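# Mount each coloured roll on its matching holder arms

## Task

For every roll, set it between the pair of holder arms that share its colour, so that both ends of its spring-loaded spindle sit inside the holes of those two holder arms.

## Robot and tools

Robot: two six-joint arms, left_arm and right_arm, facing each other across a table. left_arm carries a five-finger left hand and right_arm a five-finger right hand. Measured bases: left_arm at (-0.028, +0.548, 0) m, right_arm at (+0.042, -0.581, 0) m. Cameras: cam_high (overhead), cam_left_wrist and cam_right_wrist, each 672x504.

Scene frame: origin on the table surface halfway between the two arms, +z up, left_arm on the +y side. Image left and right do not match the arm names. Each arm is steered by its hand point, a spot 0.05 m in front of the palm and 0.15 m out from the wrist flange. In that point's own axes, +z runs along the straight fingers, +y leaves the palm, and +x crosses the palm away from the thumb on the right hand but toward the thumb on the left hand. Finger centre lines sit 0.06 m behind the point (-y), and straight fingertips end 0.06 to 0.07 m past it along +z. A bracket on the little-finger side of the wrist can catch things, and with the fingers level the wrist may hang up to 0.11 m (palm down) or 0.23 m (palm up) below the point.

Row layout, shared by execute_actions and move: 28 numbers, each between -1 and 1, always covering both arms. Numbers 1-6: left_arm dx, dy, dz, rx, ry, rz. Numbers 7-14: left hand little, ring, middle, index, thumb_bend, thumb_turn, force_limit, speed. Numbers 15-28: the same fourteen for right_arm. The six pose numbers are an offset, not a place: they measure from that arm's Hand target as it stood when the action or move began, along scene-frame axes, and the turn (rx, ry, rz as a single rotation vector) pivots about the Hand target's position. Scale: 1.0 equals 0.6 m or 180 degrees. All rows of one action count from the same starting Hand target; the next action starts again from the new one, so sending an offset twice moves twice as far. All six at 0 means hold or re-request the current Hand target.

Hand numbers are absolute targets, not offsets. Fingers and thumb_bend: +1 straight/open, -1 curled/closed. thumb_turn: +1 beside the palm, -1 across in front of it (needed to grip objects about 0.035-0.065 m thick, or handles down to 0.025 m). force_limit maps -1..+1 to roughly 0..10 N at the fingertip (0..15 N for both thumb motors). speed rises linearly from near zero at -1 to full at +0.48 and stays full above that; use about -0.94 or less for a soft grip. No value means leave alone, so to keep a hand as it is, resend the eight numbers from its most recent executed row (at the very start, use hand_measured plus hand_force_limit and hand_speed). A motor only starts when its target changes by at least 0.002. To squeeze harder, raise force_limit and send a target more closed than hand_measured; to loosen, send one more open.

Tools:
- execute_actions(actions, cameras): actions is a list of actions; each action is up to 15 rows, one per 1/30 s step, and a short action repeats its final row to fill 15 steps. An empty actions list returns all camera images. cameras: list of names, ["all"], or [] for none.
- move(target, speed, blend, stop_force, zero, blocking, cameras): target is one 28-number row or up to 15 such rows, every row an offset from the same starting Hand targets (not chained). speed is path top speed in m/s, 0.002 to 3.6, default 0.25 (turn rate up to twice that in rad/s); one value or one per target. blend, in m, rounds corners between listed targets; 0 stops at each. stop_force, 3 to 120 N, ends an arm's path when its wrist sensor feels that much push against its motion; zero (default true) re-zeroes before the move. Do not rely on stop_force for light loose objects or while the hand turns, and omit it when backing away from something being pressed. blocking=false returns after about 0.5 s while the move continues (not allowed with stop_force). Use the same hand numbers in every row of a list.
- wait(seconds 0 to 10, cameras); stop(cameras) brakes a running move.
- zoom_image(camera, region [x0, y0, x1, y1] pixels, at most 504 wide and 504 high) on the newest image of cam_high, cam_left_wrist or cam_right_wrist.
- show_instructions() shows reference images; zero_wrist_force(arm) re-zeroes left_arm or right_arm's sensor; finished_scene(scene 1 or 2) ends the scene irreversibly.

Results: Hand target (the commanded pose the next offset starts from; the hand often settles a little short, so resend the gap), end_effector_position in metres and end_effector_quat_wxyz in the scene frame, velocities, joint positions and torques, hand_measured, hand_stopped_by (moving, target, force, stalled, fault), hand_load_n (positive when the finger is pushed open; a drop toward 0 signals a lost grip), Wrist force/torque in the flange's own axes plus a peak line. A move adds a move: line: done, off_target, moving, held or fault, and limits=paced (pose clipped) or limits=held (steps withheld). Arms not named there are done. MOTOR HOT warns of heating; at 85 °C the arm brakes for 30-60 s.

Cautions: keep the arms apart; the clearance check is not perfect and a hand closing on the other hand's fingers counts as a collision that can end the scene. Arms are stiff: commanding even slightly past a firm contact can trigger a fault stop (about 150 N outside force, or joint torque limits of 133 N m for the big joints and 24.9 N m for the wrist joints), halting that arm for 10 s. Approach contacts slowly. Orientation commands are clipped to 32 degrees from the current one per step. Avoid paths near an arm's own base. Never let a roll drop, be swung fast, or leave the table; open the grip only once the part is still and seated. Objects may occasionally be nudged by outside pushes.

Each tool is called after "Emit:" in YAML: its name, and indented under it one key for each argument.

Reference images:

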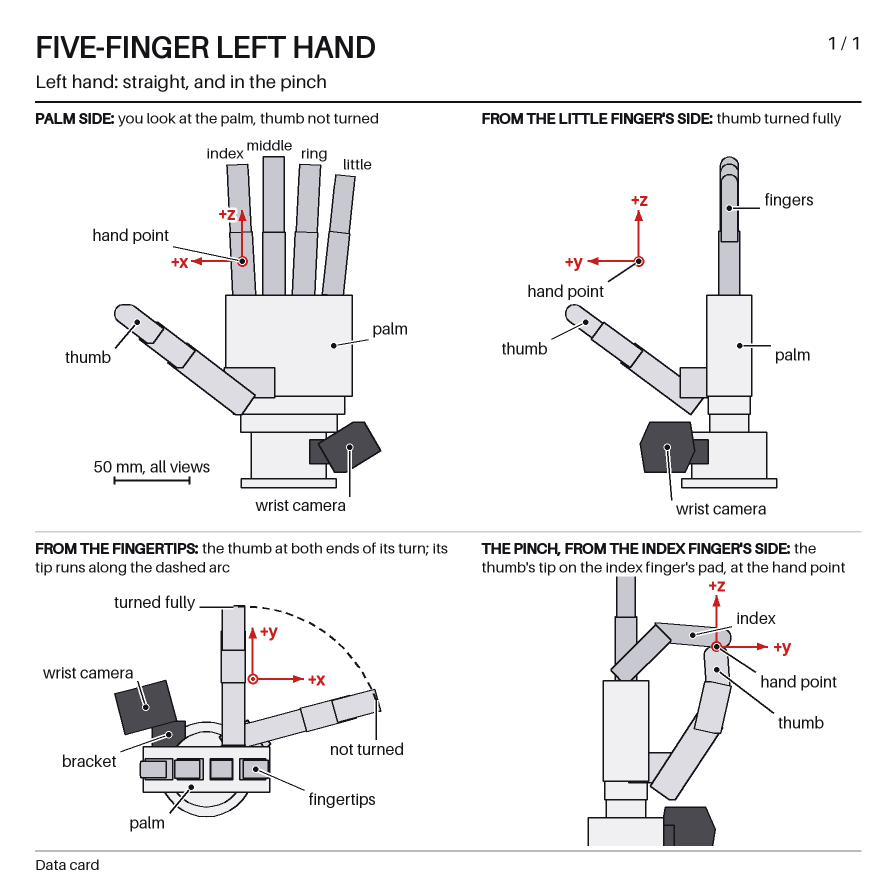

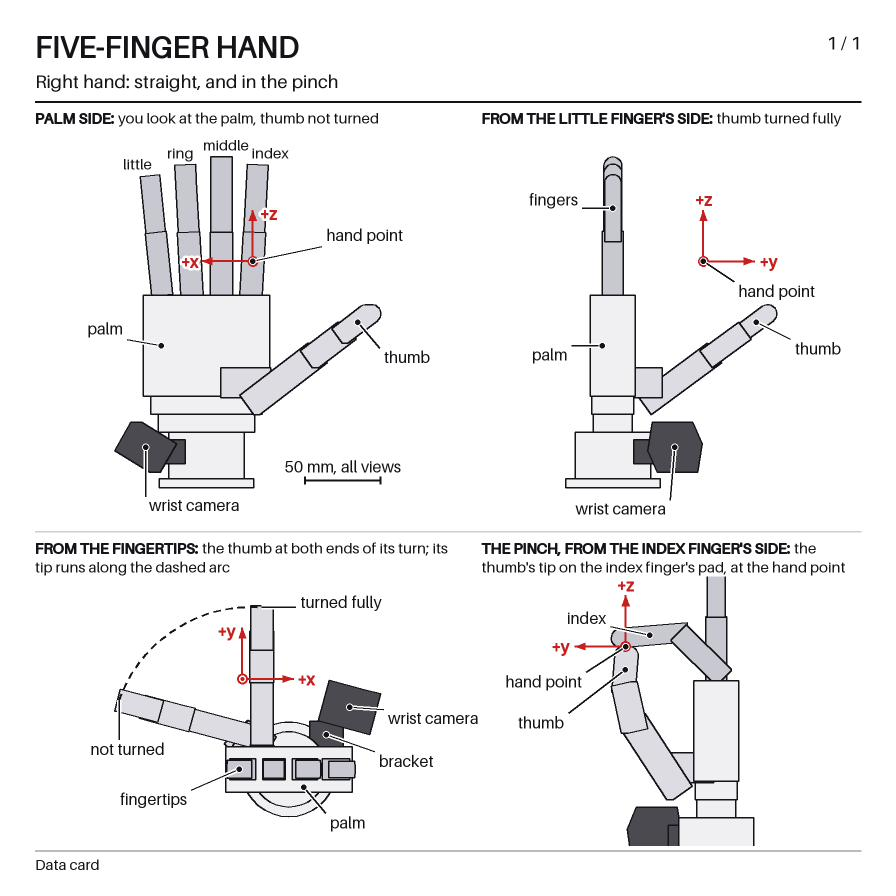

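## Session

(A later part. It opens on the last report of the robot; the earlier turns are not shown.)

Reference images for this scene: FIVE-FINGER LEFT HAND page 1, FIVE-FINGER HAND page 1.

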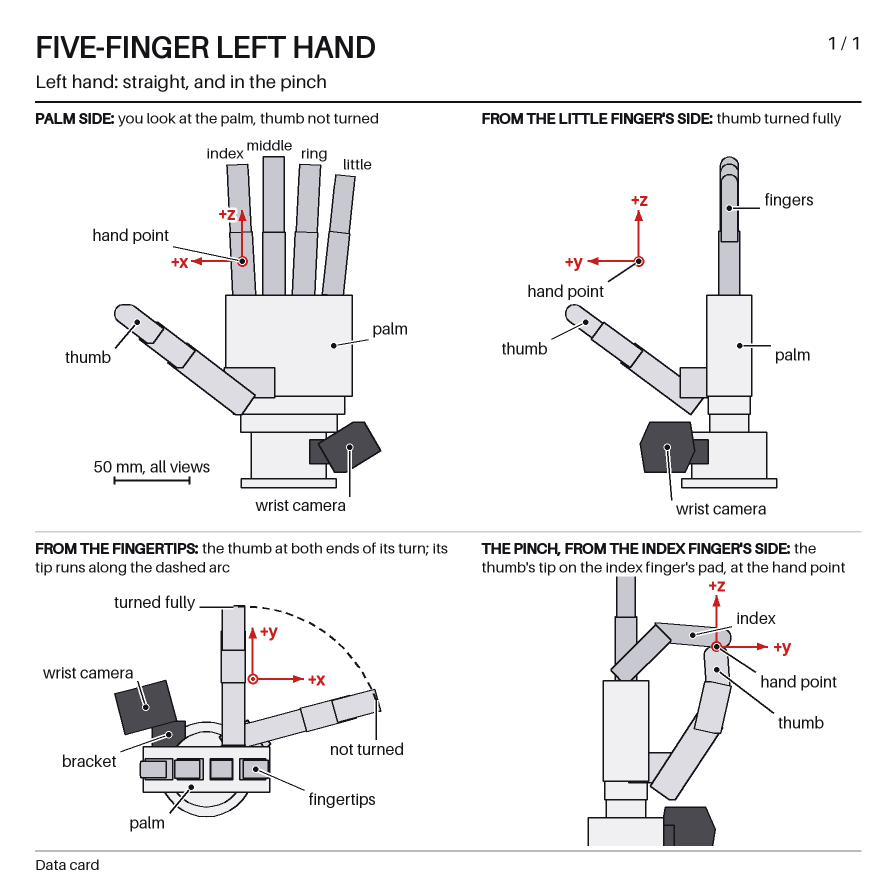

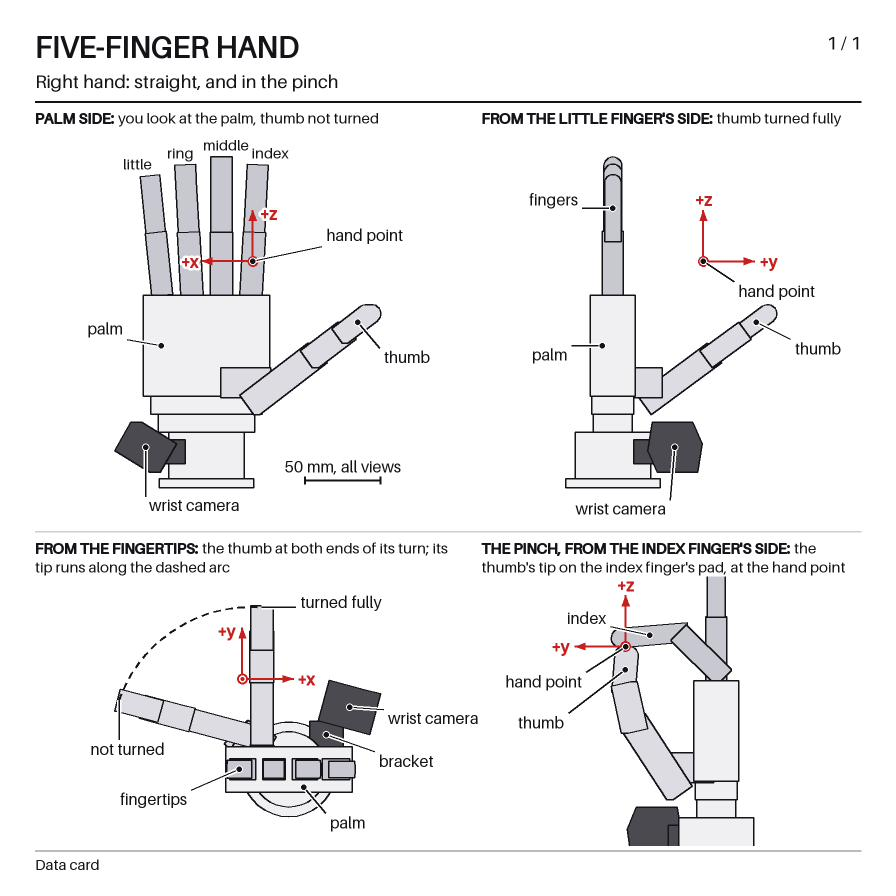

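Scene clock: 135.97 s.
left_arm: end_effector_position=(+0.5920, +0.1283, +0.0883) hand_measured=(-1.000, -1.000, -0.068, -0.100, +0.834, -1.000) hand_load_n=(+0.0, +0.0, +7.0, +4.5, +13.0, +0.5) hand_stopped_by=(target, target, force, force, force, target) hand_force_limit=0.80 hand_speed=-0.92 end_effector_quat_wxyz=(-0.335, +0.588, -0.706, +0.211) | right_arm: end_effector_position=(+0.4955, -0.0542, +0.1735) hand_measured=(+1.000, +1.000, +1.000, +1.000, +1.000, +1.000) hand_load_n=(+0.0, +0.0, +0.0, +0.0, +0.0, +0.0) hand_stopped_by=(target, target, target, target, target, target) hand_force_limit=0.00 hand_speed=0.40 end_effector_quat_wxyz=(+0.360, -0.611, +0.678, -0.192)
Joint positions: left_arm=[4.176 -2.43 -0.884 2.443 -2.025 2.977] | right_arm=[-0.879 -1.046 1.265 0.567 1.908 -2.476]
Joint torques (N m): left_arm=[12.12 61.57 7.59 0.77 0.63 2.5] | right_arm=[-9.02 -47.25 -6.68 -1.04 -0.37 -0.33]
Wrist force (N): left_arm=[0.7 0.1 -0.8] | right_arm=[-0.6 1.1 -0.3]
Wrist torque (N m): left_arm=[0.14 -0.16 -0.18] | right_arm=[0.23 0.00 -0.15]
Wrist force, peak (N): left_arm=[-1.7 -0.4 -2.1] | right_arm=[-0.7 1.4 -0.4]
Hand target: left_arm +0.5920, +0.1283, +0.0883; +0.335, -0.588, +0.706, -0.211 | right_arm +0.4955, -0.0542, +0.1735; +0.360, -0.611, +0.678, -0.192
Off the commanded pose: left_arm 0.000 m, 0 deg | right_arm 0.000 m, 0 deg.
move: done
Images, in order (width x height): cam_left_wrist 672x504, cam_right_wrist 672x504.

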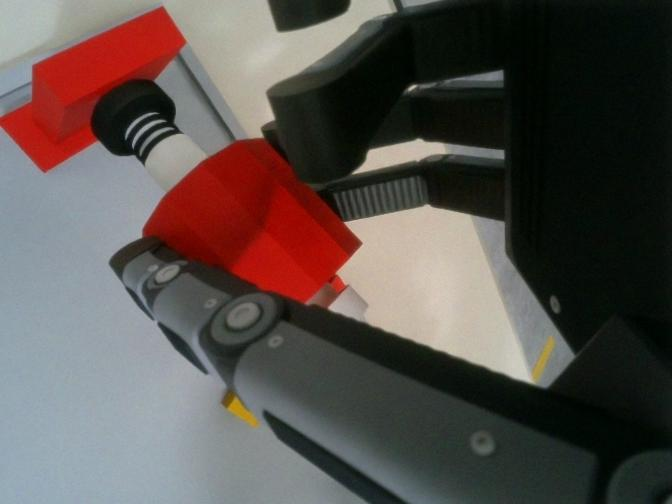

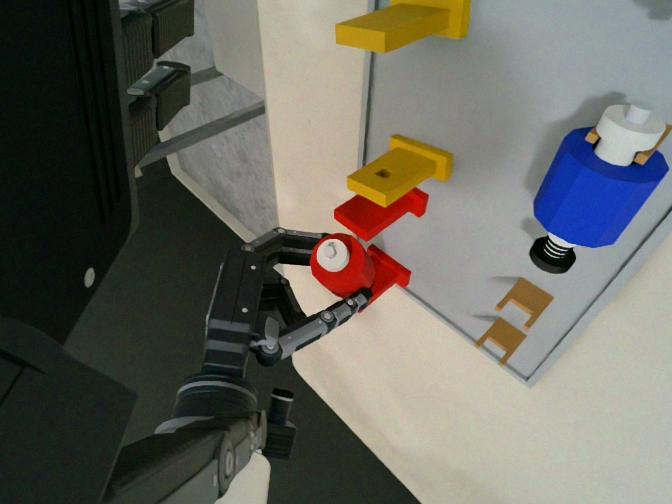

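Emit:
move:
  target: [0,0.0333,-0.0125,0,0,0,-1,-1,-0.6,-0.6,-0.3,-1,0.8,-0.92,0,0,0,0,0,0,1,1,1,1,1,1,0,0.4]
  speed: 0.03
  stop_force: 3
  cameras: ["cam_left_wrist","cam_right_wrist"]

Emit:
zoom_image:
  camera: "cam_left_wrist"
  region: [0, 20, 240, 220]

Emit:
zoom_image:
  camera: "cam_right_wrist"
  region: [250, 190, 430, 330]

Scene clock: 137.97 s.
left_arm: end_effector_position=(+0.5920, +0.1482, +0.0808) hand_measured=(-1.000, -1.000, -0.068, -0.100, +0.834, -1.000) hand_load_n=(+0.0, +0.0, +7.0, +4.5, +12.5, +1.0) hand_stopped_by=(target, target, force, force, force, target) hand_force_limit=0.80 hand_speed=-0.92 end_effector_quat_wxyz=(-0.335, +0.588, -0.706, +0.211) | right_arm: end_effector_position=(+0.4955, -0.0542, +0.1735) hand_measured=(+1.000, +1.000, +1.000, +1.000, +1.000, +1.000) hand_load_n=(+0.0, +0.0, +0.0, +0.0, +0.0, +0.0) hand_stopped_by=(target, target, target, target, target, target) hand_force_limit=0.00 hand_speed=0.40 end_effector_quat_wxyz=(+0.360, -0.611, +0.678, -0.192)
Joint positions: left_arm=[4.204 -2.393 -0.968 2.501 -2.007 3] | right_arm=[-0.879 -1.046 1.265 0.567 1.908 -2.476]
Joint torques (N m): left_arm=[12.29 60.69 6.6 0.6 0.46 2.49] | right_arm=[-8.71 -47.49 -6.49 -1.09 -0.38 -0.43]
Wrist force (N): left_arm=[1.3 -0.4 -0.2] | right_arm=[-0.5 1.0 -0.6]
Wrist torque (N m): left_arm=[0.02 -0.18 -0.19] | right_arm=[0.22 0.00 -0.15]
Wrist force, peak (N): left_arm=[1.3 -0.4 -0.2] | right_arm=[-0.1 1.4 -0.8]
Hand target: left_arm +0.5920, +0.1482, +0.0808; +0.335, -0.588, +0.706, -0.211 | right_arm +0.4955, -0.0542, +0.1735; +0.360, -0.611, +0.678, -0.192
Off the commanded pose: left_arm 0.000 m, 0 deg | right_arm 0.000 m, 0 deg.
move: done
Images, in order (width x height): cam_left_wrist 672x504, cam_right_wrist 672x504.

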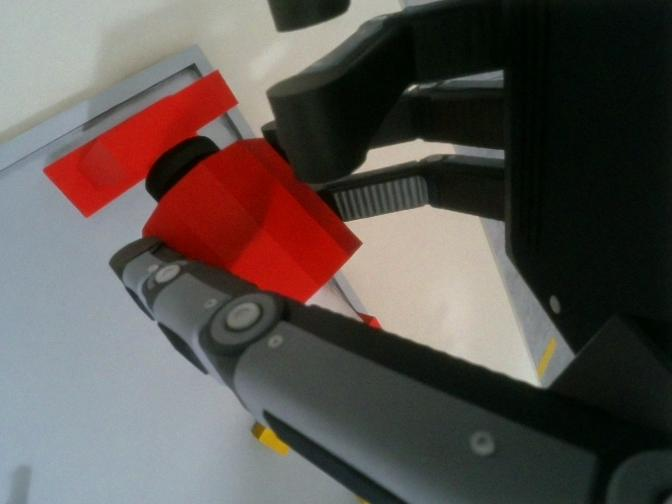

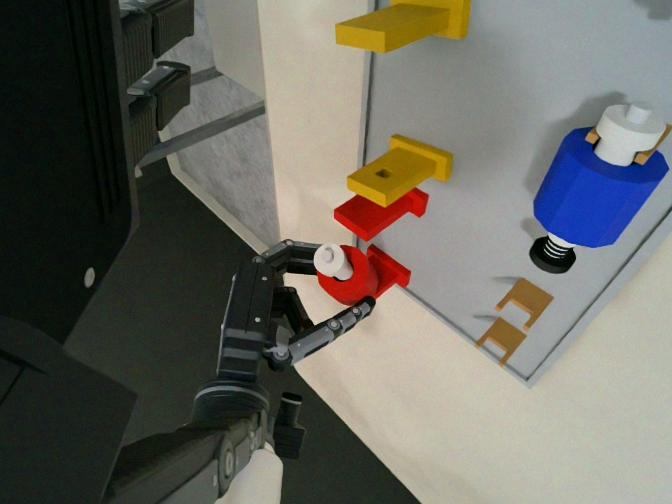

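Scaled by 2.100 from the camera's 672x504 image, which has a finer 960x720 frame.

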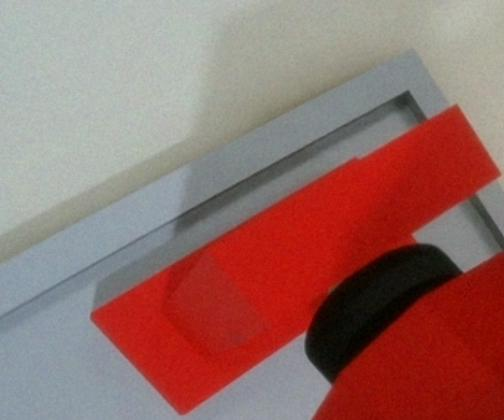

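Scaled by 2.800 from the camera's 672x504 image, which has a finer 960x720 frame.

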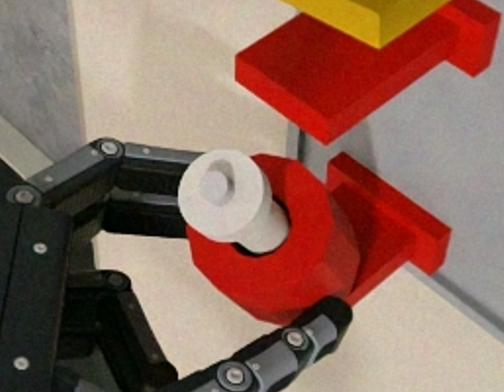

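Emit:
zoom_image:
  camera: "cam_right_wrist"
  region: [300, 230, 400, 310]

Emit:
zoom_image:
  camera: "cam_left_wrist"
  region: [120, 60, 260, 180]

Scaled by 5.040 from the camera's 672x504 image, which has a finer 960x720 frame.

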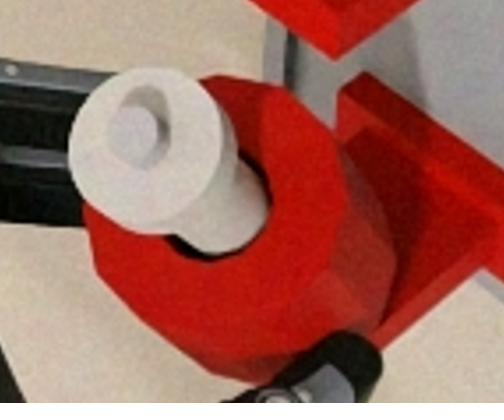

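Scaled by 3.600 from the camera's 672x504 image, which has a finer 960x720 frame.

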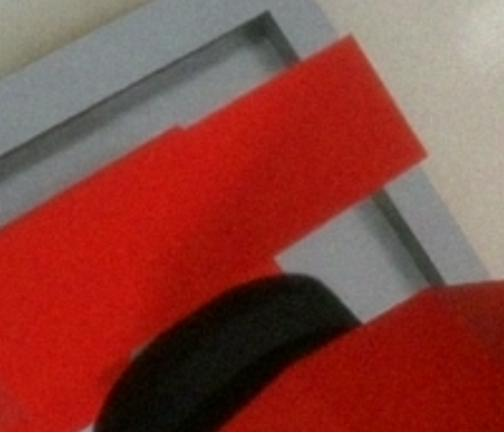

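Emit:
move:
  target:
    - [0,-0.0333,0.0125,0,0,0,-1,-1,-0.6,-0.6,-0.3,-1,0.8,-0.92,0,0,0,0,0,0,1,1,1,1,1,1,0,0.4]
    - [0,-0.0333,0.08,0,0,0,-1,-1,-0.6,-0.6,-0.3,-1,0.8,-0.92,0,0,0,0,0,0,1,1,1,1,1,1,0,0.4]
    - [0,-0.015,0.08,0,0,0,-1,-1,-0.6,-0.6,-0.3,-1,0.8,-0.92,0,0,0,0,0,0,1,1,1,1,1,1,0,0.4]
  speed: 0.08
  cameras: ["cam_left_wrist","cam_right_wrist"]

Emit:
zoom_image:
  camera: "cam_left_wrist"
  region: [0, 0, 240, 200]

Emit:
zoom_image:
  camera: "cam_right_wrist"
  region: [250, 200, 430, 340]

Scene clock: 143.30 s.
left_arm: end_effector_position=(+0.5920, +0.1392, +0.1288) hand_measured=(-1.000, -1.000, -0.068, -0.100, +0.834, -1.000) hand_load_n=(+0.0, +0.0, +7.5, +4.5, +12.5, +0.5) hand_stopped_by=(target, target, force, force, force, target) hand_force_limit=0.80 hand_speed=-0.92 end_effector_quat_wxyz=(-0.335, +0.588, -0.706, +0.211) | right_arm: end_effector_position=(+0.4955, -0.0542, +0.1735) hand_measured=(+1.000, +1.000, +1.000, +1.000, +1.000, +1.000) hand_load_n=(+0.0, +0.0, +0.0, -0.5, +0.0, +0.0) hand_stopped_by=(target, target, target, target, target, target) hand_force_limit=0.00 hand_speed=0.40 end_effector_quat_wxyz=(+0.360, -0.611, +0.678, -0.192)
Joint positions: left_arm=[4.191 -2.389 -0.853 2.377 -2.016 2.989] | right_arm=[-0.879 -1.046 1.265 0.567 1.908 -2.476]
Joint torques (N m): left_arm=[11.17 59.15 7.71 0.72 0.7 2.56] | right_arm=[-9.52 -46.07 -6 -0.9 -0.48 -0.52]
Wrist force (N): left_arm=[0.3 0.1 -0.7] | right_arm=[-0.4 1.1 -0.6]
Wrist torque (N m): left_arm=[0.11 -0.14 -0.17] | right_arm=[0.24 -0.01 -0.15]
Wrist force, peak (N): left_arm=[1.4 -0.2 -0.5] | right_arm=[-0.6 1.5 -0.6]
Hand target: left_arm +0.5920, +0.1392, +0.1288; +0.335, -0.588, +0.706, -0.211 | right_arm +0.4955, -0.0542, +0.1735; +0.360, -0.611, +0.678, -0.192
Off the commanded pose: left_arm 0.000 m, 0 deg | right_arm 0.000 m, 0 deg.
move: done
Images, in order (width x height): cam_left_wrist 672x504, cam_right_wrist 672x504.

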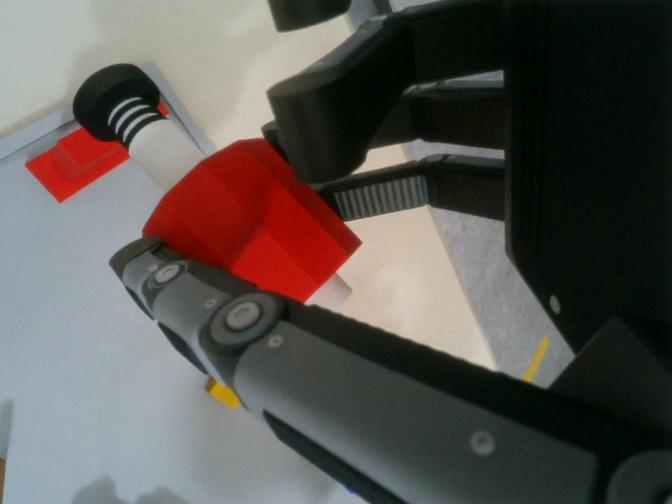

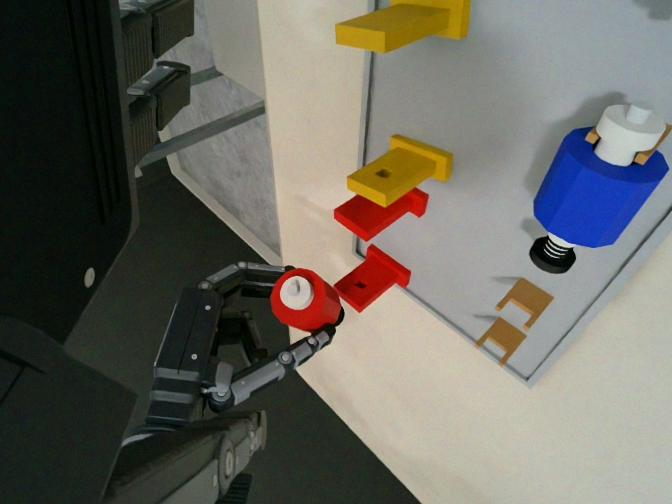

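Scaled by 2.100 from the camera's 672x504 image, which has a finer 960x720 frame.

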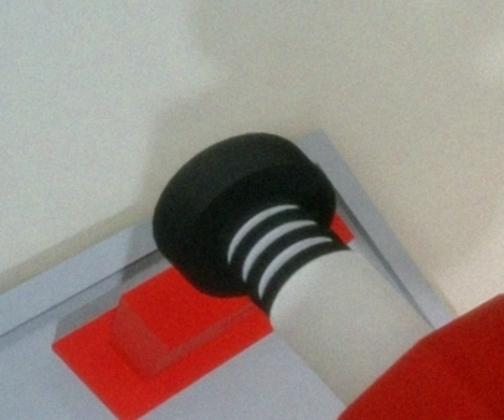

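Scaled by 2.800 from the camera's 672x504 image, which has a finer 960x720 frame.

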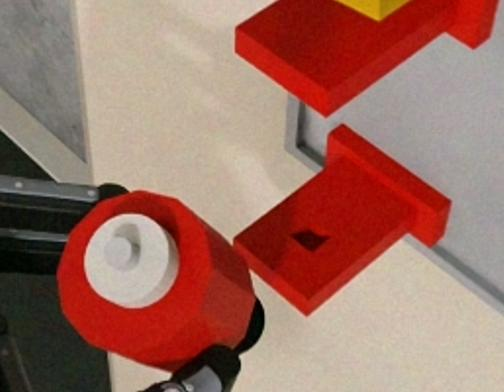

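Emit:
move:
  target:
    - [-0.2033,0.2513,-0.03,0.0389,0,0,-1,-1,-0.6,-0.6,-0.3,-1,0.8,-0.92,0,0,0,0,0,0,1,1,1,1,1,1,0,0.4]
    - [-0.2033,0.2513,-0.13,0.0389,0,0,-1,-1,-0.6,-0.6,-0.3,-1,0.8,-0.92,0,0,0,0,0,0,1,1,1,1,1,1,0,0.4]
  speed: 0.18
  blend: [0.02,0]
  cameras: ["cam_high"]

Emit:
move:
  target: [0,0,-0.0325,0,0,0,-1,-1,-0.6,-0.6,-0.3,-1,0.8,-0.92,0,0,0,0,0,0,1,1,1,1,1,1,0,0.4]
  speed: 0.02
  stop_force: 9
  cameras: ["cam_high","cam_left_wrist"]

Emit:
zoom_image:
  camera: "cam_high"
  region: [400, 290, 540, 400]

Scene clock: 146.57 s.
left_arm: end_effector_position=(+0.4700, +0.2900, +0.0509) hand_measured=(-1.000, -1.000, -0.068, -0.100, +0.834, -1.000) hand_load_n=(+0.0, +0.0, +7.0, +4.5, +12.5, +0.5) hand_stopped_by=(target, target, force, force, force, target) hand_force_limit=0.80 hand_speed=-0.92 end_effector_quat_wxyz=(-0.370, +0.566, -0.717, +0.167) | right_arm: end_effector_position=(+0.4955, -0.0542, +0.1735) hand_measured=(+1.000, +1.000, +1.000, +1.000, +1.000, +1.000) hand_load_n=(+0.0, +0.0, +0.0, +0.0, +0.5, +0.0) hand_stopped_by=(target, target, target, target, target, target) hand_force_limit=0.00 hand_speed=0.40 end_effector_quat_wxyz=(+0.360, -0.611, +0.678, -0.192)
Joint positions: left_arm=[4.302 -2.029 -1.672 2.86 -2.026 3.163] | right_arm=[-0.879 -1.046 1.265 0.567 1.908 -2.476]
Joint torques (N m): left_arm=[12.34 23.21 3.61 0.97 0.66 2.59] | right_arm=[-9.19 -46.15 -6.06 -0.83 -0.63 -0.64]
Wrist force (N): left_arm=[-0.5 0.1 -0.1] | right_arm=[-0.4 1.4 -0.6]
Wrist torque (N m): left_arm=[0.01 -0.05 -0.28] | right_arm=[0.28 -0.02 -0.13]
Wrist force, peak (N): left_arm=[-0.9 -0.1 -0.9] | right_arm=[-0.6 1.6 -0.5]
Hand target: left_arm +0.4700, +0.2900, +0.0508; +0.370, -0.566, +0.717, -0.167 | right_arm +0.4955, -0.0542, +0.1735; +0.360, -0.611, +0.678, -0.192
Off the commanded pose: left_arm 0.000 m, 0 deg | right_arm 0.000 m, 0 deg.
move: done
Images, in order (width x height): cam_high 672x504.

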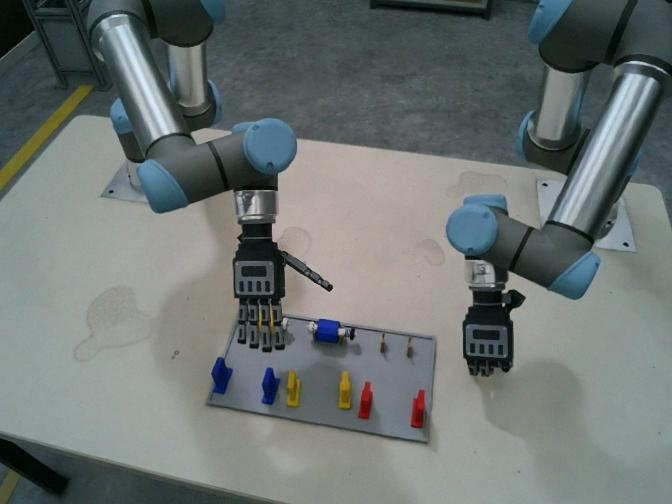

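Scene clock: 148.50 s.
left_arm: end_effector_position=(+0.4700, +0.2900, +0.0313) hand_measured=(-1.000, -1.000, -0.068, -0.100, +0.834, -1.000) hand_load_n=(+0.0, +0.0, +6.5, +2.0, +13.0, -1.5) hand_stopped_by=(target, target, force, force, force, target) hand_force_limit=0.80 hand_speed=-0.92 end_effector_quat_wxyz=(-0.370, +0.566, -0.717, +0.167) | right_arm: end_effector_position=(+0.4955, -0.0542, +0.1735) hand_measured=(+1.000, +1.000, +1.000, +1.000, +1.000, +1.000) hand_load_n=(-0.5, +0.0, +0.0, +0.0, +0.0, +0.0) hand_stopped_by=(target, target, target, target, target, target) hand_force_limit=0.00 hand_speed=0.40 end_effector_quat_wxyz=(+0.360, -0.611, +0.678, -0.192)
Joint positions: left_arm=[4.302 -2.055 -1.692 2.905 -2.026 3.163] | right_arm=[-0.879 -1.046 1.265 0.567 1.908 -2.476]
Joint torques (N m): left_arm=[11.08 19.35 0.91 0.54 0.64 1.92] | right_arm=[-9.97 -45.78 -5.9 -0.93 -0.27 -0.24]
Wrist force (N): left_arm=[-3.1 -5.9 -6.0] | right_arm=[-0.2 1.1 -0.4]
Wrist torque (N m): left_arm=[-0.21 -0.16 -0.12] | right_arm=[0.24 -0.06 -0.12]
Wrist force, peak (N): left_arm=[-2.6 -6.1 -6.3] | right_arm=[-0.5 1.6 -0.5]
Hand target: left_arm +0.4700, +0.2900, +0.0313; +0.370, -0.566, +0.717, -0.167 | right_arm +0.4955, -0.0542, +0.1735; +0.360, -0.611, +0.678, -0.192
Off the commanded pose: left_arm 0.000 m, 0 deg | right_arm 0.000 m, 0 deg.
move: done
Images, in order (width x height): cam_high 672x504, cam_left_wrist 672x504.

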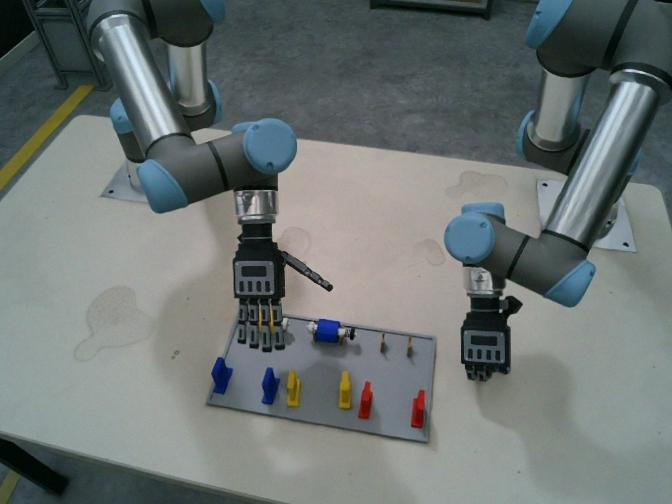

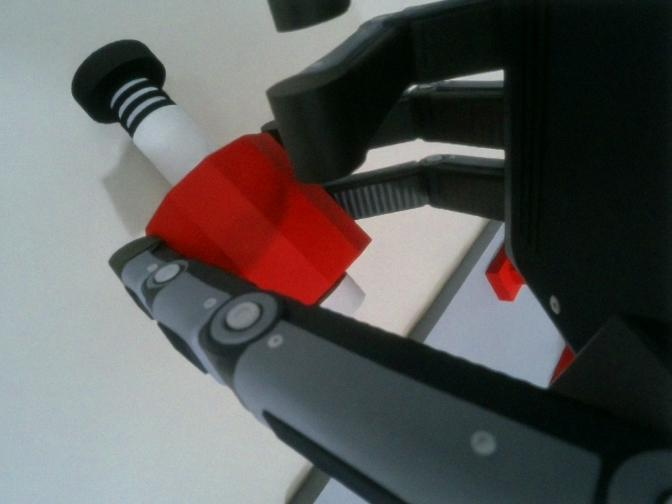

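Scaled by 3.600 from the camera's 672x504 image, which has a finer 960x720 frame.

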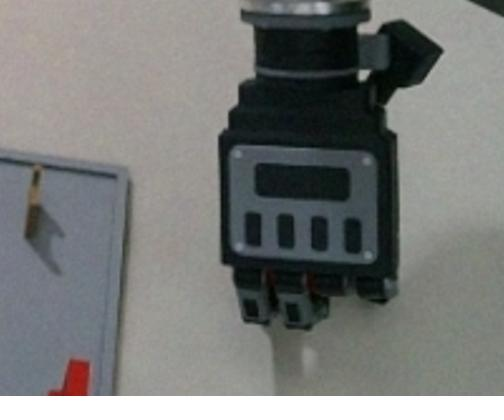

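Emit:
move:
  target: [0,0,-0.005,0,0,0,-1,-1,-0.6,-0.6,-0.3,-1,0.8,-0.92,0,0,0,0,0,0,1,1,1,1,1,1,0,0.4]
  speed: 0.01
  stop_force: 6
  cameras: ["cam_left_wrist"]

Scene clock: 149.97 s.
left_arm: end_effector_position=(+0.4700, +0.2900, +0.0283) hand_measured=(-1.000, -1.000, -0.068, -0.100, +0.834, -1.000) hand_load_n=(+0.0, +0.0, +7.0, +1.0, +12.0, -1.0) hand_stopped_by=(target, target, force, force, force, target) hand_force_limit=0.80 hand_speed=-0.92 end_effector_quat_wxyz=(-0.370, +0.566, -0.717, +0.167) | right_arm: end_effector_position=(+0.4955, -0.0542, +0.1735) hand_measured=(+1.000, +1.000, +1.000, +1.000, +1.000, +1.000) hand_load_n=(+0.0, +0.0, +0.0, +0.0, +0.0, +0.0) hand_stopped_by=(target, target, target, target, target, target) hand_force_limit=0.00 hand_speed=0.40 end_effector_quat_wxyz=(+0.360, -0.611, +0.678, -0.192)
Joint positions: left_arm=[4.302 -2.059 -1.694 2.912 -2.026 3.163] | right_arm=[-0.879 -1.046 1.265 0.567 1.908 -2.476]
Joint torques (N m): left_arm=[10.03 19.84 1.32 0.57 0.76 2.58] | right_arm=[-9.99 -46.65 -6.39 -1.14 -0.14 -0.44]
Wrist force (N): left_arm=[-2.2 -5.3 -5.7] | right_arm=[-0.3 1.2 -0.2]
Wrist torque (N m): left_arm=[-0.17 -0.21 -0.12] | right_arm=[0.24 -0.04 -0.13]
Wrist force, peak (N): left_arm=[-3.4 -6.5 -6.5] | right_arm=[-0.7 1.4 -0.5]
Hand target: left_arm +0.4700, +0.2900, +0.0283; +0.370, -0.566, +0.717, -0.167 | right_arm +0.4955, -0.0542, +0.1735; +0.360, -0.611, +0.678, -0.192
Off the commanded pose: left_arm 0.000 m, 0 deg | right_arm 0.000 m, 0 deg.
move: done
Images, in order (width x height): cam_left_wrist 672x504.

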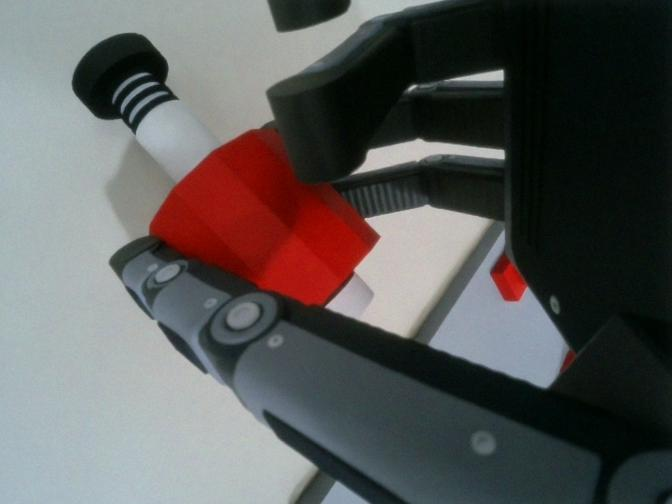

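Emit:
move:
  target: [0,0,0,0,0,0,-1,-1,-0.068,-0.1,0.92,-1,0,-0.5,0,0,0,0,0,0,1,1,1,1,1,1,0,0.4]
  speed: 0.02

Emit:
move:
  target: [0,0,0.0045,0,0,0,-1,-1,-0.068,-0.1,0.92,-1,0,-0.5,0,0,0,0,0,0,1,1,1,1,1,1,0,0.4]
  speed: 0.02

Emit:
move:
  target: [0,0,0,0,0,0,-1,-1,0.1,0.1,0.92,-1,0,-0.5,0,0,0,0,0,0,1,1,1,1,1,1,0,0.4]
  speed: 0.02
  cameras: ["cam_left_wrist","cam_high"]

Emit:
zoom_image:
  camera: "cam_high"
  region: [400, 290, 540, 400]

Scene clock: 150.80 s.
left_arm: end_effector_position=(+0.4700, +0.2900, +0.0283) hand_measured=(-1.000, -1.000, -0.068, -0.100, +0.920, -1.000) hand_load_n=(+0.0, +0.0, +0.0, +0.0, +0.0, +0.0) hand_stopped_by=(target, target, target, target, target, target) hand_force_limit=0.00 hand_speed=-0.50 end_effector_quat_wxyz=(-0.370, +0.566, -0.717, +0.167) | right_arm: end_effector_position=(+0.4955, -0.0542, +0.1735) hand_measured=(+1.000, +1.000, +1.000, +1.000, +1.000, +1.000) hand_load_n=(+0.0, +0.0, +0.0, +0.0, +0.0, +0.0) hand_stopped_by=(target, target, target, target, target, target) hand_force_limit=0.00 hand_speed=0.40 end_effector_quat_wxyz=(+0.360, -0.611, +0.678, -0.192)
Joint positions: left_arm=[4.302 -2.059 -1.695 2.912 -2.026 3.163] | right_arm=[-0.879 -1.046 1.265 0.567 1.908 -2.476]
Joint torques (N m): left_arm=[8.54 28.49 6.6 -0.21 0.17 2.39] | right_arm=[-9.27 -45.85 -5.82 -0.95 -0.31 -0.33]
Wrist force (N): left_arm=[-0.3 -0.4 -0.7] | right_arm=[-0.2 1.1 -0.6]
Wrist torque (N m): left_arm=[-0.02 -0.12 -0.25] | right_arm=[0.23 -0.05 -0.13]
Wrist force, peak (N): left_arm=[-2.7 -5.7 -5.7] | right_arm=[-0.4 1.7 -0.8]
Hand target: left_arm +0.4700, +0.2900, +0.0283; +0.370, -0.566, +0.717, -0.167 | right_arm +0.4955, -0.0542, +0.1735; +0.360, -0.611, +0.678, -0.192
Off the commanded pose: left_arm 0.000 m, 0 deg | right_arm 0.000 m, 0 deg.
move: done

Scene clock: 151.50 s.
left_arm: end_effector_position=(+0.4700, +0.2900, +0.0309) hand_measured=(-1.000, -1.000, -0.068, -0.100, +0.920, -1.000) hand_load_n=(+0.0, +0.0, +0.0, +0.0, +0.0, +0.0) hand_stopped_by=(target, target, target, target, target, target) hand_force_limit=0.00 hand_speed=-0.50 end_effector_quat_wxyz=(-0.370, +0.566, -0.717, +0.167) | right_arm: end_effector_position=(+0.4955, -0.0542, +0.1735) hand_measured=(+1.000, +1.000, +1.000, +1.000, +1.000, +1.000) hand_load_n=(+0.0, +0.0, +0.0, +0.0, +0.0, +0.0) hand_stopped_by=(target, target, target, target, target, target) hand_force_limit=0.00 hand_speed=0.40 end_effector_quat_wxyz=(+0.360, -0.611, +0.678, -0.192)
Joint positions: left_arm=[4.302 -2.056 -1.692 2.906 -2.026 3.163] | right_arm=[-0.879 -1.046 1.265 0.567 1.908 -2.476]
Joint torques (N m): left_arm=[7.79 45.06 30.15 -2.62 -0.91 2.44] | right_arm=[-9.08 -46.23 -5.65 -0.9 0.02 -0.43]
Wrist force (N): left_arm=[-0.4 -0.1 -0.8] | right_arm=[-0.3 1.4 -0.5]
Wrist torque (N m): left_arm=[0.04 -0.11 -0.26] | right_arm=[0.27 -0.02 -0.13]
Wrist force, peak (N): left_arm=[-0.6 -0.3 -0.7] | right_arm=[-0.2 1.4 -0.9]
Hand target: left_arm +0.4700, +0.2900, +0.0310; +0.370, -0.566, +0.717, -0.167 | right_arm +0.4955, -0.0542, +0.1735; +0.360, -0.611, +0.678, -0.192
Off the commanded pose: left_arm 0.000 m, 0 deg | right_arm 0.000 m, 0 deg.
move: done

Scene clock: 152.00 s.
left_arm: end_effector_position=(+0.4700, +0.2900, +0.0310) hand_measured=(-1.000, -1.000, +0.100, +0.100, +0.920, -1.000) hand_load_n=(+0.0, +0.0, +0.0, +0.0, +0.0, +0.0) hand_stopped_by=(target, target, target, target, target, target) hand_force_limit=0.00 hand_speed=-0.50 end_effector_quat_wxyz=(-0.370, +0.566, -0.717, +0.167) | right_arm: end_effector_position=(+0.4955, -0.0542, +0.1735) hand_measured=(+1.000, +1.000, +1.000, +1.000, +1.000, +1.000) hand_load_n=(+0.0, +0.0, +0.0, +0.0, +0.0, -0.5) hand_stopped_by=(target, target, target, target, target, target) hand_force_limit=0.00 hand_speed=0.40 end_effector_quat_wxyz=(+0.360, -0.611, +0.678, -0.192)
Joint positions: left_arm=[4.302 -2.055 -1.692 2.905 -2.026 3.163] | right_arm=[-0.879 -1.046 1.265 0.567 1.908 -2.476]
Joint torques (N m): left_arm=[8.17 45.48 30.42 -2.98 -1.57 2.32] | right_arm=[-8.29 -46.32 -6.26 -0.89 -0.15 -0.43]
Wrist force (N): left_arm=[-0.4 -0.3 -0.8] | right_arm=[-0.4 1.1 -0.6]
Wrist torque (N m): left_arm=[0.00 -0.11 -0.25] | right_arm=[0.24 -0.02 -0.14]
Wrist force, peak (N): left_arm=[-0.6 -0.5 -0.7] | right_arm=[-0.2 1.4 -0.6]
Hand target: left_arm +0.4700, +0.2900, +0.0310; +0.370, -0.566, +0.717, -0.167 | right_arm +0.4955, -0.0542, +0.1735; +0.360, -0.611, +0.678, -0.192
Off the commanded pose: left_arm 0.000 m, 0 deg | right_arm 0.000 m, 0 deg.
move: done
Images, in order (width x height): cam_high 672x504, cam_left_wrist 672x504.

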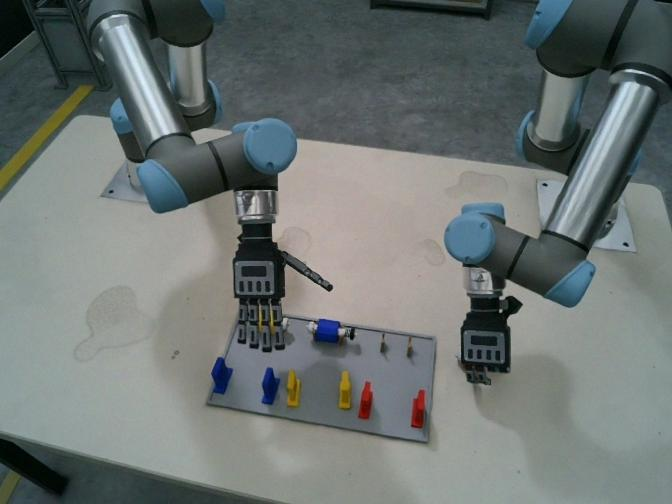

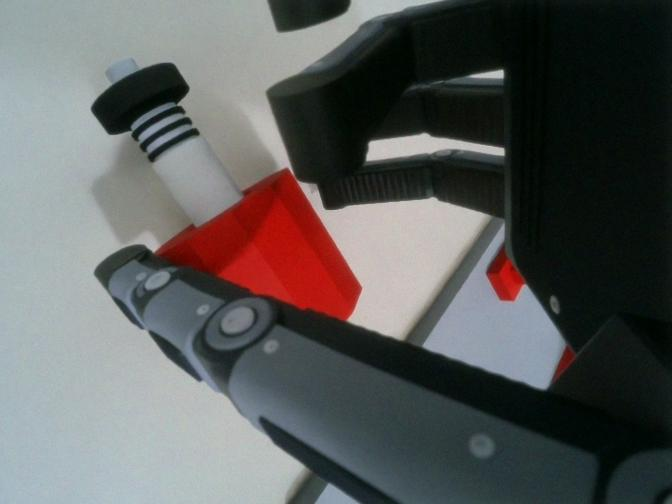

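Scaled by 3.600 from the camera's 672x504 image, which has a finer 960x720 frame.

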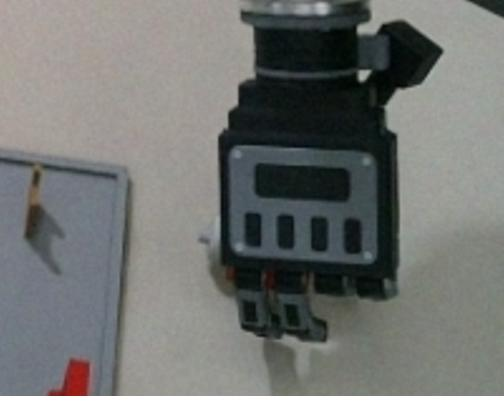

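Emit:
move:
  target: [-0.0092,-0.0033,0,0,0,0,-1,-1,0.1,0.1,0.92,-1,0,-0.5,0,0,0,0,0,0,1,1,1,1,1,1,0,0.4]
  speed: 0.03
  stop_force: 3

Emit:
move:
  target: [0,0,0,0,0,0,-1,-1,-0.6,-0.6,-0.3,-1,0.8,-0.92,0,0,0,0,0,0,1,1,1,1,1,1,0,0.4]
  speed: 0.1
  cameras: ["cam_left_wrist","cam_high"]

Emit:
wait:
  seconds: 1

Scene clock: 154.00 s.
left_arm: end_effector_position=(+0.4645, +0.2880, +0.0310) hand_measured=(-1.000, -1.000, +0.100, +0.100, +0.920, -1.000) hand_load_n=(+0.0, +0.0, +0.0, +0.0, +0.0, +0.0) hand_stopped_by=(target, target, target, target, target, target) hand_force_limit=0.00 hand_speed=-0.50 end_effector_quat_wxyz=(-0.370, +0.566, -0.717, +0.167) | right_arm: end_effector_position=(+0.4955, -0.0542, +0.1735) hand_measured=(+1.000, +1.000, +1.000, +1.000, +1.000, +1.000) hand_load_n=(+0.0, -0.5, +0.0, +0.0, +0.0, +0.0) hand_stopped_by=(target, target, target, target, target, target) hand_force_limit=0.00 hand_speed=0.40 end_effector_quat_wxyz=(+0.360, -0.611, +0.678, -0.192)
Joint positions: left_arm=[4.293 -2.05 -1.701 2.906 -2.032 3.156] | right_arm=[-0.879 -1.046 1.265 0.567 1.908 -2.476]
Joint torques (N m): left_arm=[-11.37 44.45 3.08 0.74 -2.04 -2.67] | right_arm=[-8.61 -45.87 -5.88 -0.97 -0.39 -0.44]
Wrist force (N): left_arm=[-0.4 -0.3 -0.7] | right_arm=[-0.5 1.2 -0.7]
Wrist torque (N m): left_arm=[-0.01 -0.11 -0.10] | right_arm=[0.26 0.01 -0.14]
Wrist force, peak (N): left_arm=[-0.6 -0.6 -0.8] | right_arm=[-0.2 1.6 -0.7]
Hand target: left_arm +0.4645, +0.2880, +0.0310; +0.370, -0.566, +0.717, -0.167 | right_arm +0.4955, -0.0542, +0.1735; +0.360, -0.611, +0.678, -0.192
Off the commanded pose: left_arm 0.000 m, 0 deg | right_arm 0.000 m, 0 deg.
move: done

Scene clock: 155.17 s.
left_arm: end_effector_position=(+0.4645, +0.2880, +0.0310) hand_measured=(-1.000, -1.000, -0.068, -0.098, +0.836, -1.000) hand_load_n=(+0.0, +0.0, +5.0, +10.0, +16.5, -3.5) hand_stopped_by=(target, target, force, force, force, target) hand_force_limit=0.80 hand_speed=-0.92 end_effector_quat_wxyz=(-0.370, +0.566, -0.717, +0.167) | right_arm: end_effector_position=(+0.4955, -0.0542, +0.1735) hand_measured=(+1.000, +1.000, +1.000, +1.000, +1.000, +1.000) hand_load_n=(+0.0, +0.0, +0.0, +0.0, +0.0, +0.0) hand_stopped_by=(target, target, target, target, target, target) hand_force_limit=0.00 hand_speed=0.40 end_effector_quat_wxyz=(+0.360, -0.611, +0.678, -0.192)
Joint positions: left_arm=[4.293 -2.05 -1.701 2.906 -2.032 3.156] | right_arm=[-0.879 -1.046 1.265 0.567 1.908 -2.476]
Joint torques (N m): left_arm=[-11.18 45.03 2.84 0.44 -1.95 -2.55] | right_arm=[-8.96 -46.13 -6.47 -0.99 0 -0.52]
Wrist force (N): left_arm=[0.0 0.1 -0.3] | right_arm=[0.0 1.1 -0.8]
Wrist torque (N m): left_arm=[0.01 -0.13 -0.10] | right_arm=[0.25 -0.07 -0.12]
Wrist force, peak (N): left_arm=[-0.4 -0.5 -0.8] | right_arm=[-0.5 1.3 -0.8]
Hand target: left_arm +0.4645, +0.2880, +0.0310; +0.370, -0.566, +0.717, -0.167 | right_arm +0.4955, -0.0542, +0.1735; +0.360, -0.611, +0.678, -0.192
Off the commanded pose: left_arm 0.000 m, 0 deg | right_arm 0.000 m, 0 deg.
move: done
Images, in order (width x height): cam_high 672x504, cam_left_wrist 672x504.

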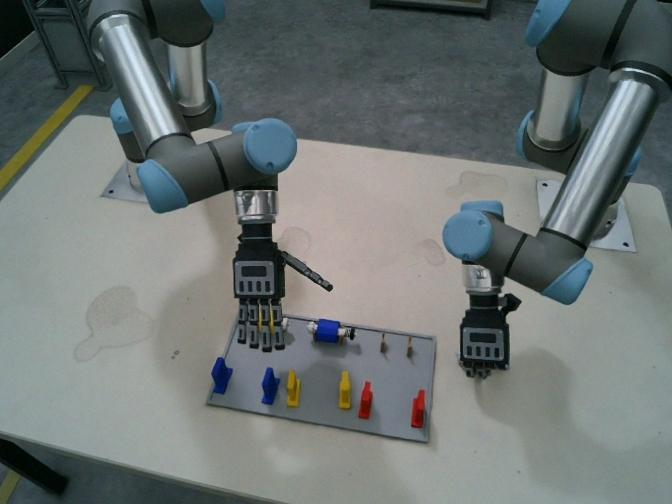

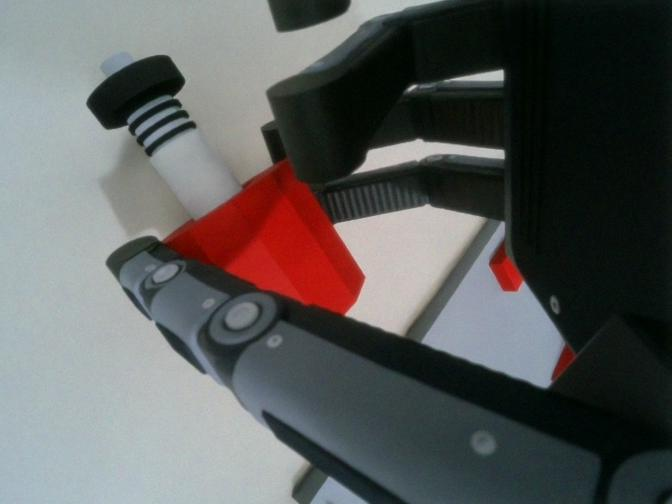

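Scene clock: 156.17 s.
left_arm: end_effector_position=(+0.4645, +0.2880, +0.0310) hand_measured=(-1.000, -1.000, -0.068, -0.098, +0.836, -1.000) hand_load_n=(+0.0, +0.0, +5.0, +9.5, +16.5, -3.5) hand_stopped_by=(target, target, force, force, force, target) hand_force_limit=0.80 hand_speed=-0.92 end_effector_quat_wxyz=(-0.370, +0.566, -0.717, +0.167) | right_arm: end_effector_position=(+0.4955, -0.0542, +0.1735) hand_measured=(+1.000, +1.000, +1.000, +1.000, +1.000, +1.000) hand_load_n=(+0.0, +0.0, +0.0, +0.0, +0.0, -0.5) hand_stopped_by=(target, target, target, target, target, target) hand_force_limit=0.00 hand_speed=0.40 end_effector_quat_wxyz=(+0.360, -0.611, +0.678, -0.192)
Joint positions: left_arm=[4.293 -2.05 -1.701 2.906 -2.032 3.156] | right_arm=[-0.879 -1.046 1.265 0.567 1.908 -2.476]
Joint torques (N m): left_arm=[-12.15 45.17 4.55 0.41 -1.91 -2.42] | right_arm=[-10.03 -45.36 -6.65 -1.05 0.02 -0.45]
Wrist force (N): left_arm=[-0.2 0.3 0.0] | right_arm=[-0.1 1.2 -0.7]
Wrist torque (N m): left_arm=[0.02 -0.11 -0.10] | right_arm=[0.26 -0.06 -0.11]
Wrist force, peak (N): left_arm=[-0.3 0.0 -0.4] | right_arm=[-0.2 1.5 -0.6]
Hand target: left_arm +0.4645, +0.2880, +0.0310; +0.370, -0.566, +0.717, -0.167 | right_arm +0.4955, -0.0542, +0.1735; +0.360, -0.611, +0.678, -0.192
Off the commanded pose: left_arm 0.000 m, 0 deg | right_arm 0.000 m, 0 deg.
wait: 1.00 s; at rest by 0.17 s

Emit:
move:
  target: [0,0,0.15,0,0,0,-1,-1,-0.6,-0.6,-0.3,-1,0.8,-0.92,0,0,0,0,0,0,1,1,1,1,1,1,0,0.4]
  speed: 0.12
  cameras: ["all"]

Scene clock: 159.43 s.
left_arm: end_effector_position=(+0.4645, +0.2880, +0.1209) hand_measured=(-1.000, -1.000, -0.068, -0.098, +0.836, -1.000) hand_load_n=(+0.0, +0.0, +5.0, +9.5, +16.5, -3.5) hand_stopped_by=(target, target, force, force, force, target) hand_force_limit=0.80 hand_speed=-0.92 end_effector_quat_wxyz=(-0.370, +0.566, -0.717, +0.167) | right_arm: end_effector_position=(+0.4955, -0.0542, +0.1735) hand_measured=(+1.000, +1.000, +1.000, +1.000, +1.000, +1.000) hand_load_n=(+0.0, +0.0, +0.0, +0.0, +0.0, -0.5) hand_stopped_by=(target, target, target, target, target, target) hand_force_limit=0.00 hand_speed=0.40 end_effector_quat_wxyz=(+0.360, -0.611, +0.678, -0.192)
Joint positions: left_arm=[4.293 -1.947 -1.595 2.697 -2.032 3.156] | right_arm=[-0.879 -1.046 1.265 0.567 1.908 -2.476]
Joint torques (N m): left_arm=[-3.44 42.64 31.53 -3.02 -2.05 -2.48] | right_arm=[-9.26 -45.24 -5.4 -0.79 -0.06 -0.44]
Wrist force (N): left_arm=[-0.2 -0.1 -0.2] | right_arm=[-0.2 1.2 -0.7]
Wrist torque (N m): left_arm=[-0.03 -0.10 -0.09] | right_arm=[0.26 -0.04 -0.13]
Wrist force, peak (N): left_arm=[-0.6 -0.7 -0.6] | right_arm=[-0.3 1.6 -0.8]
Hand target: left_arm +0.4645, +0.2880, +0.1210; +0.370, -0.566, +0.717, -0.167 | right_arm +0.4955, -0.0542, +0.1735; +0.360, -0.611, +0.678, -0.192
Off the commanded pose: left_arm 0.000 m, 0 deg | right_arm 0.000 m, 0 deg.
move: done

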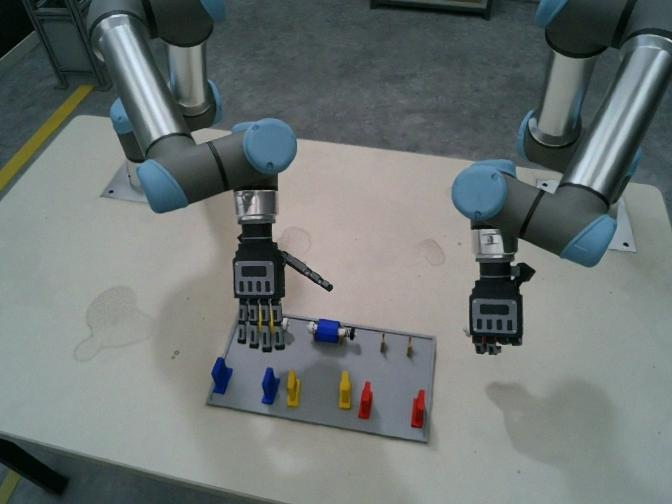

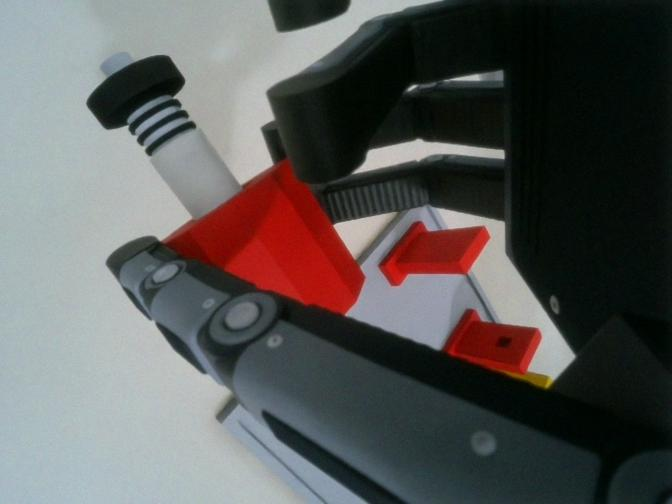

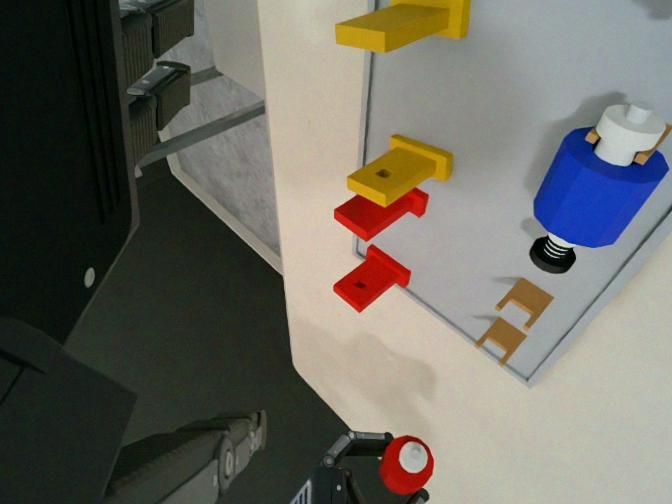

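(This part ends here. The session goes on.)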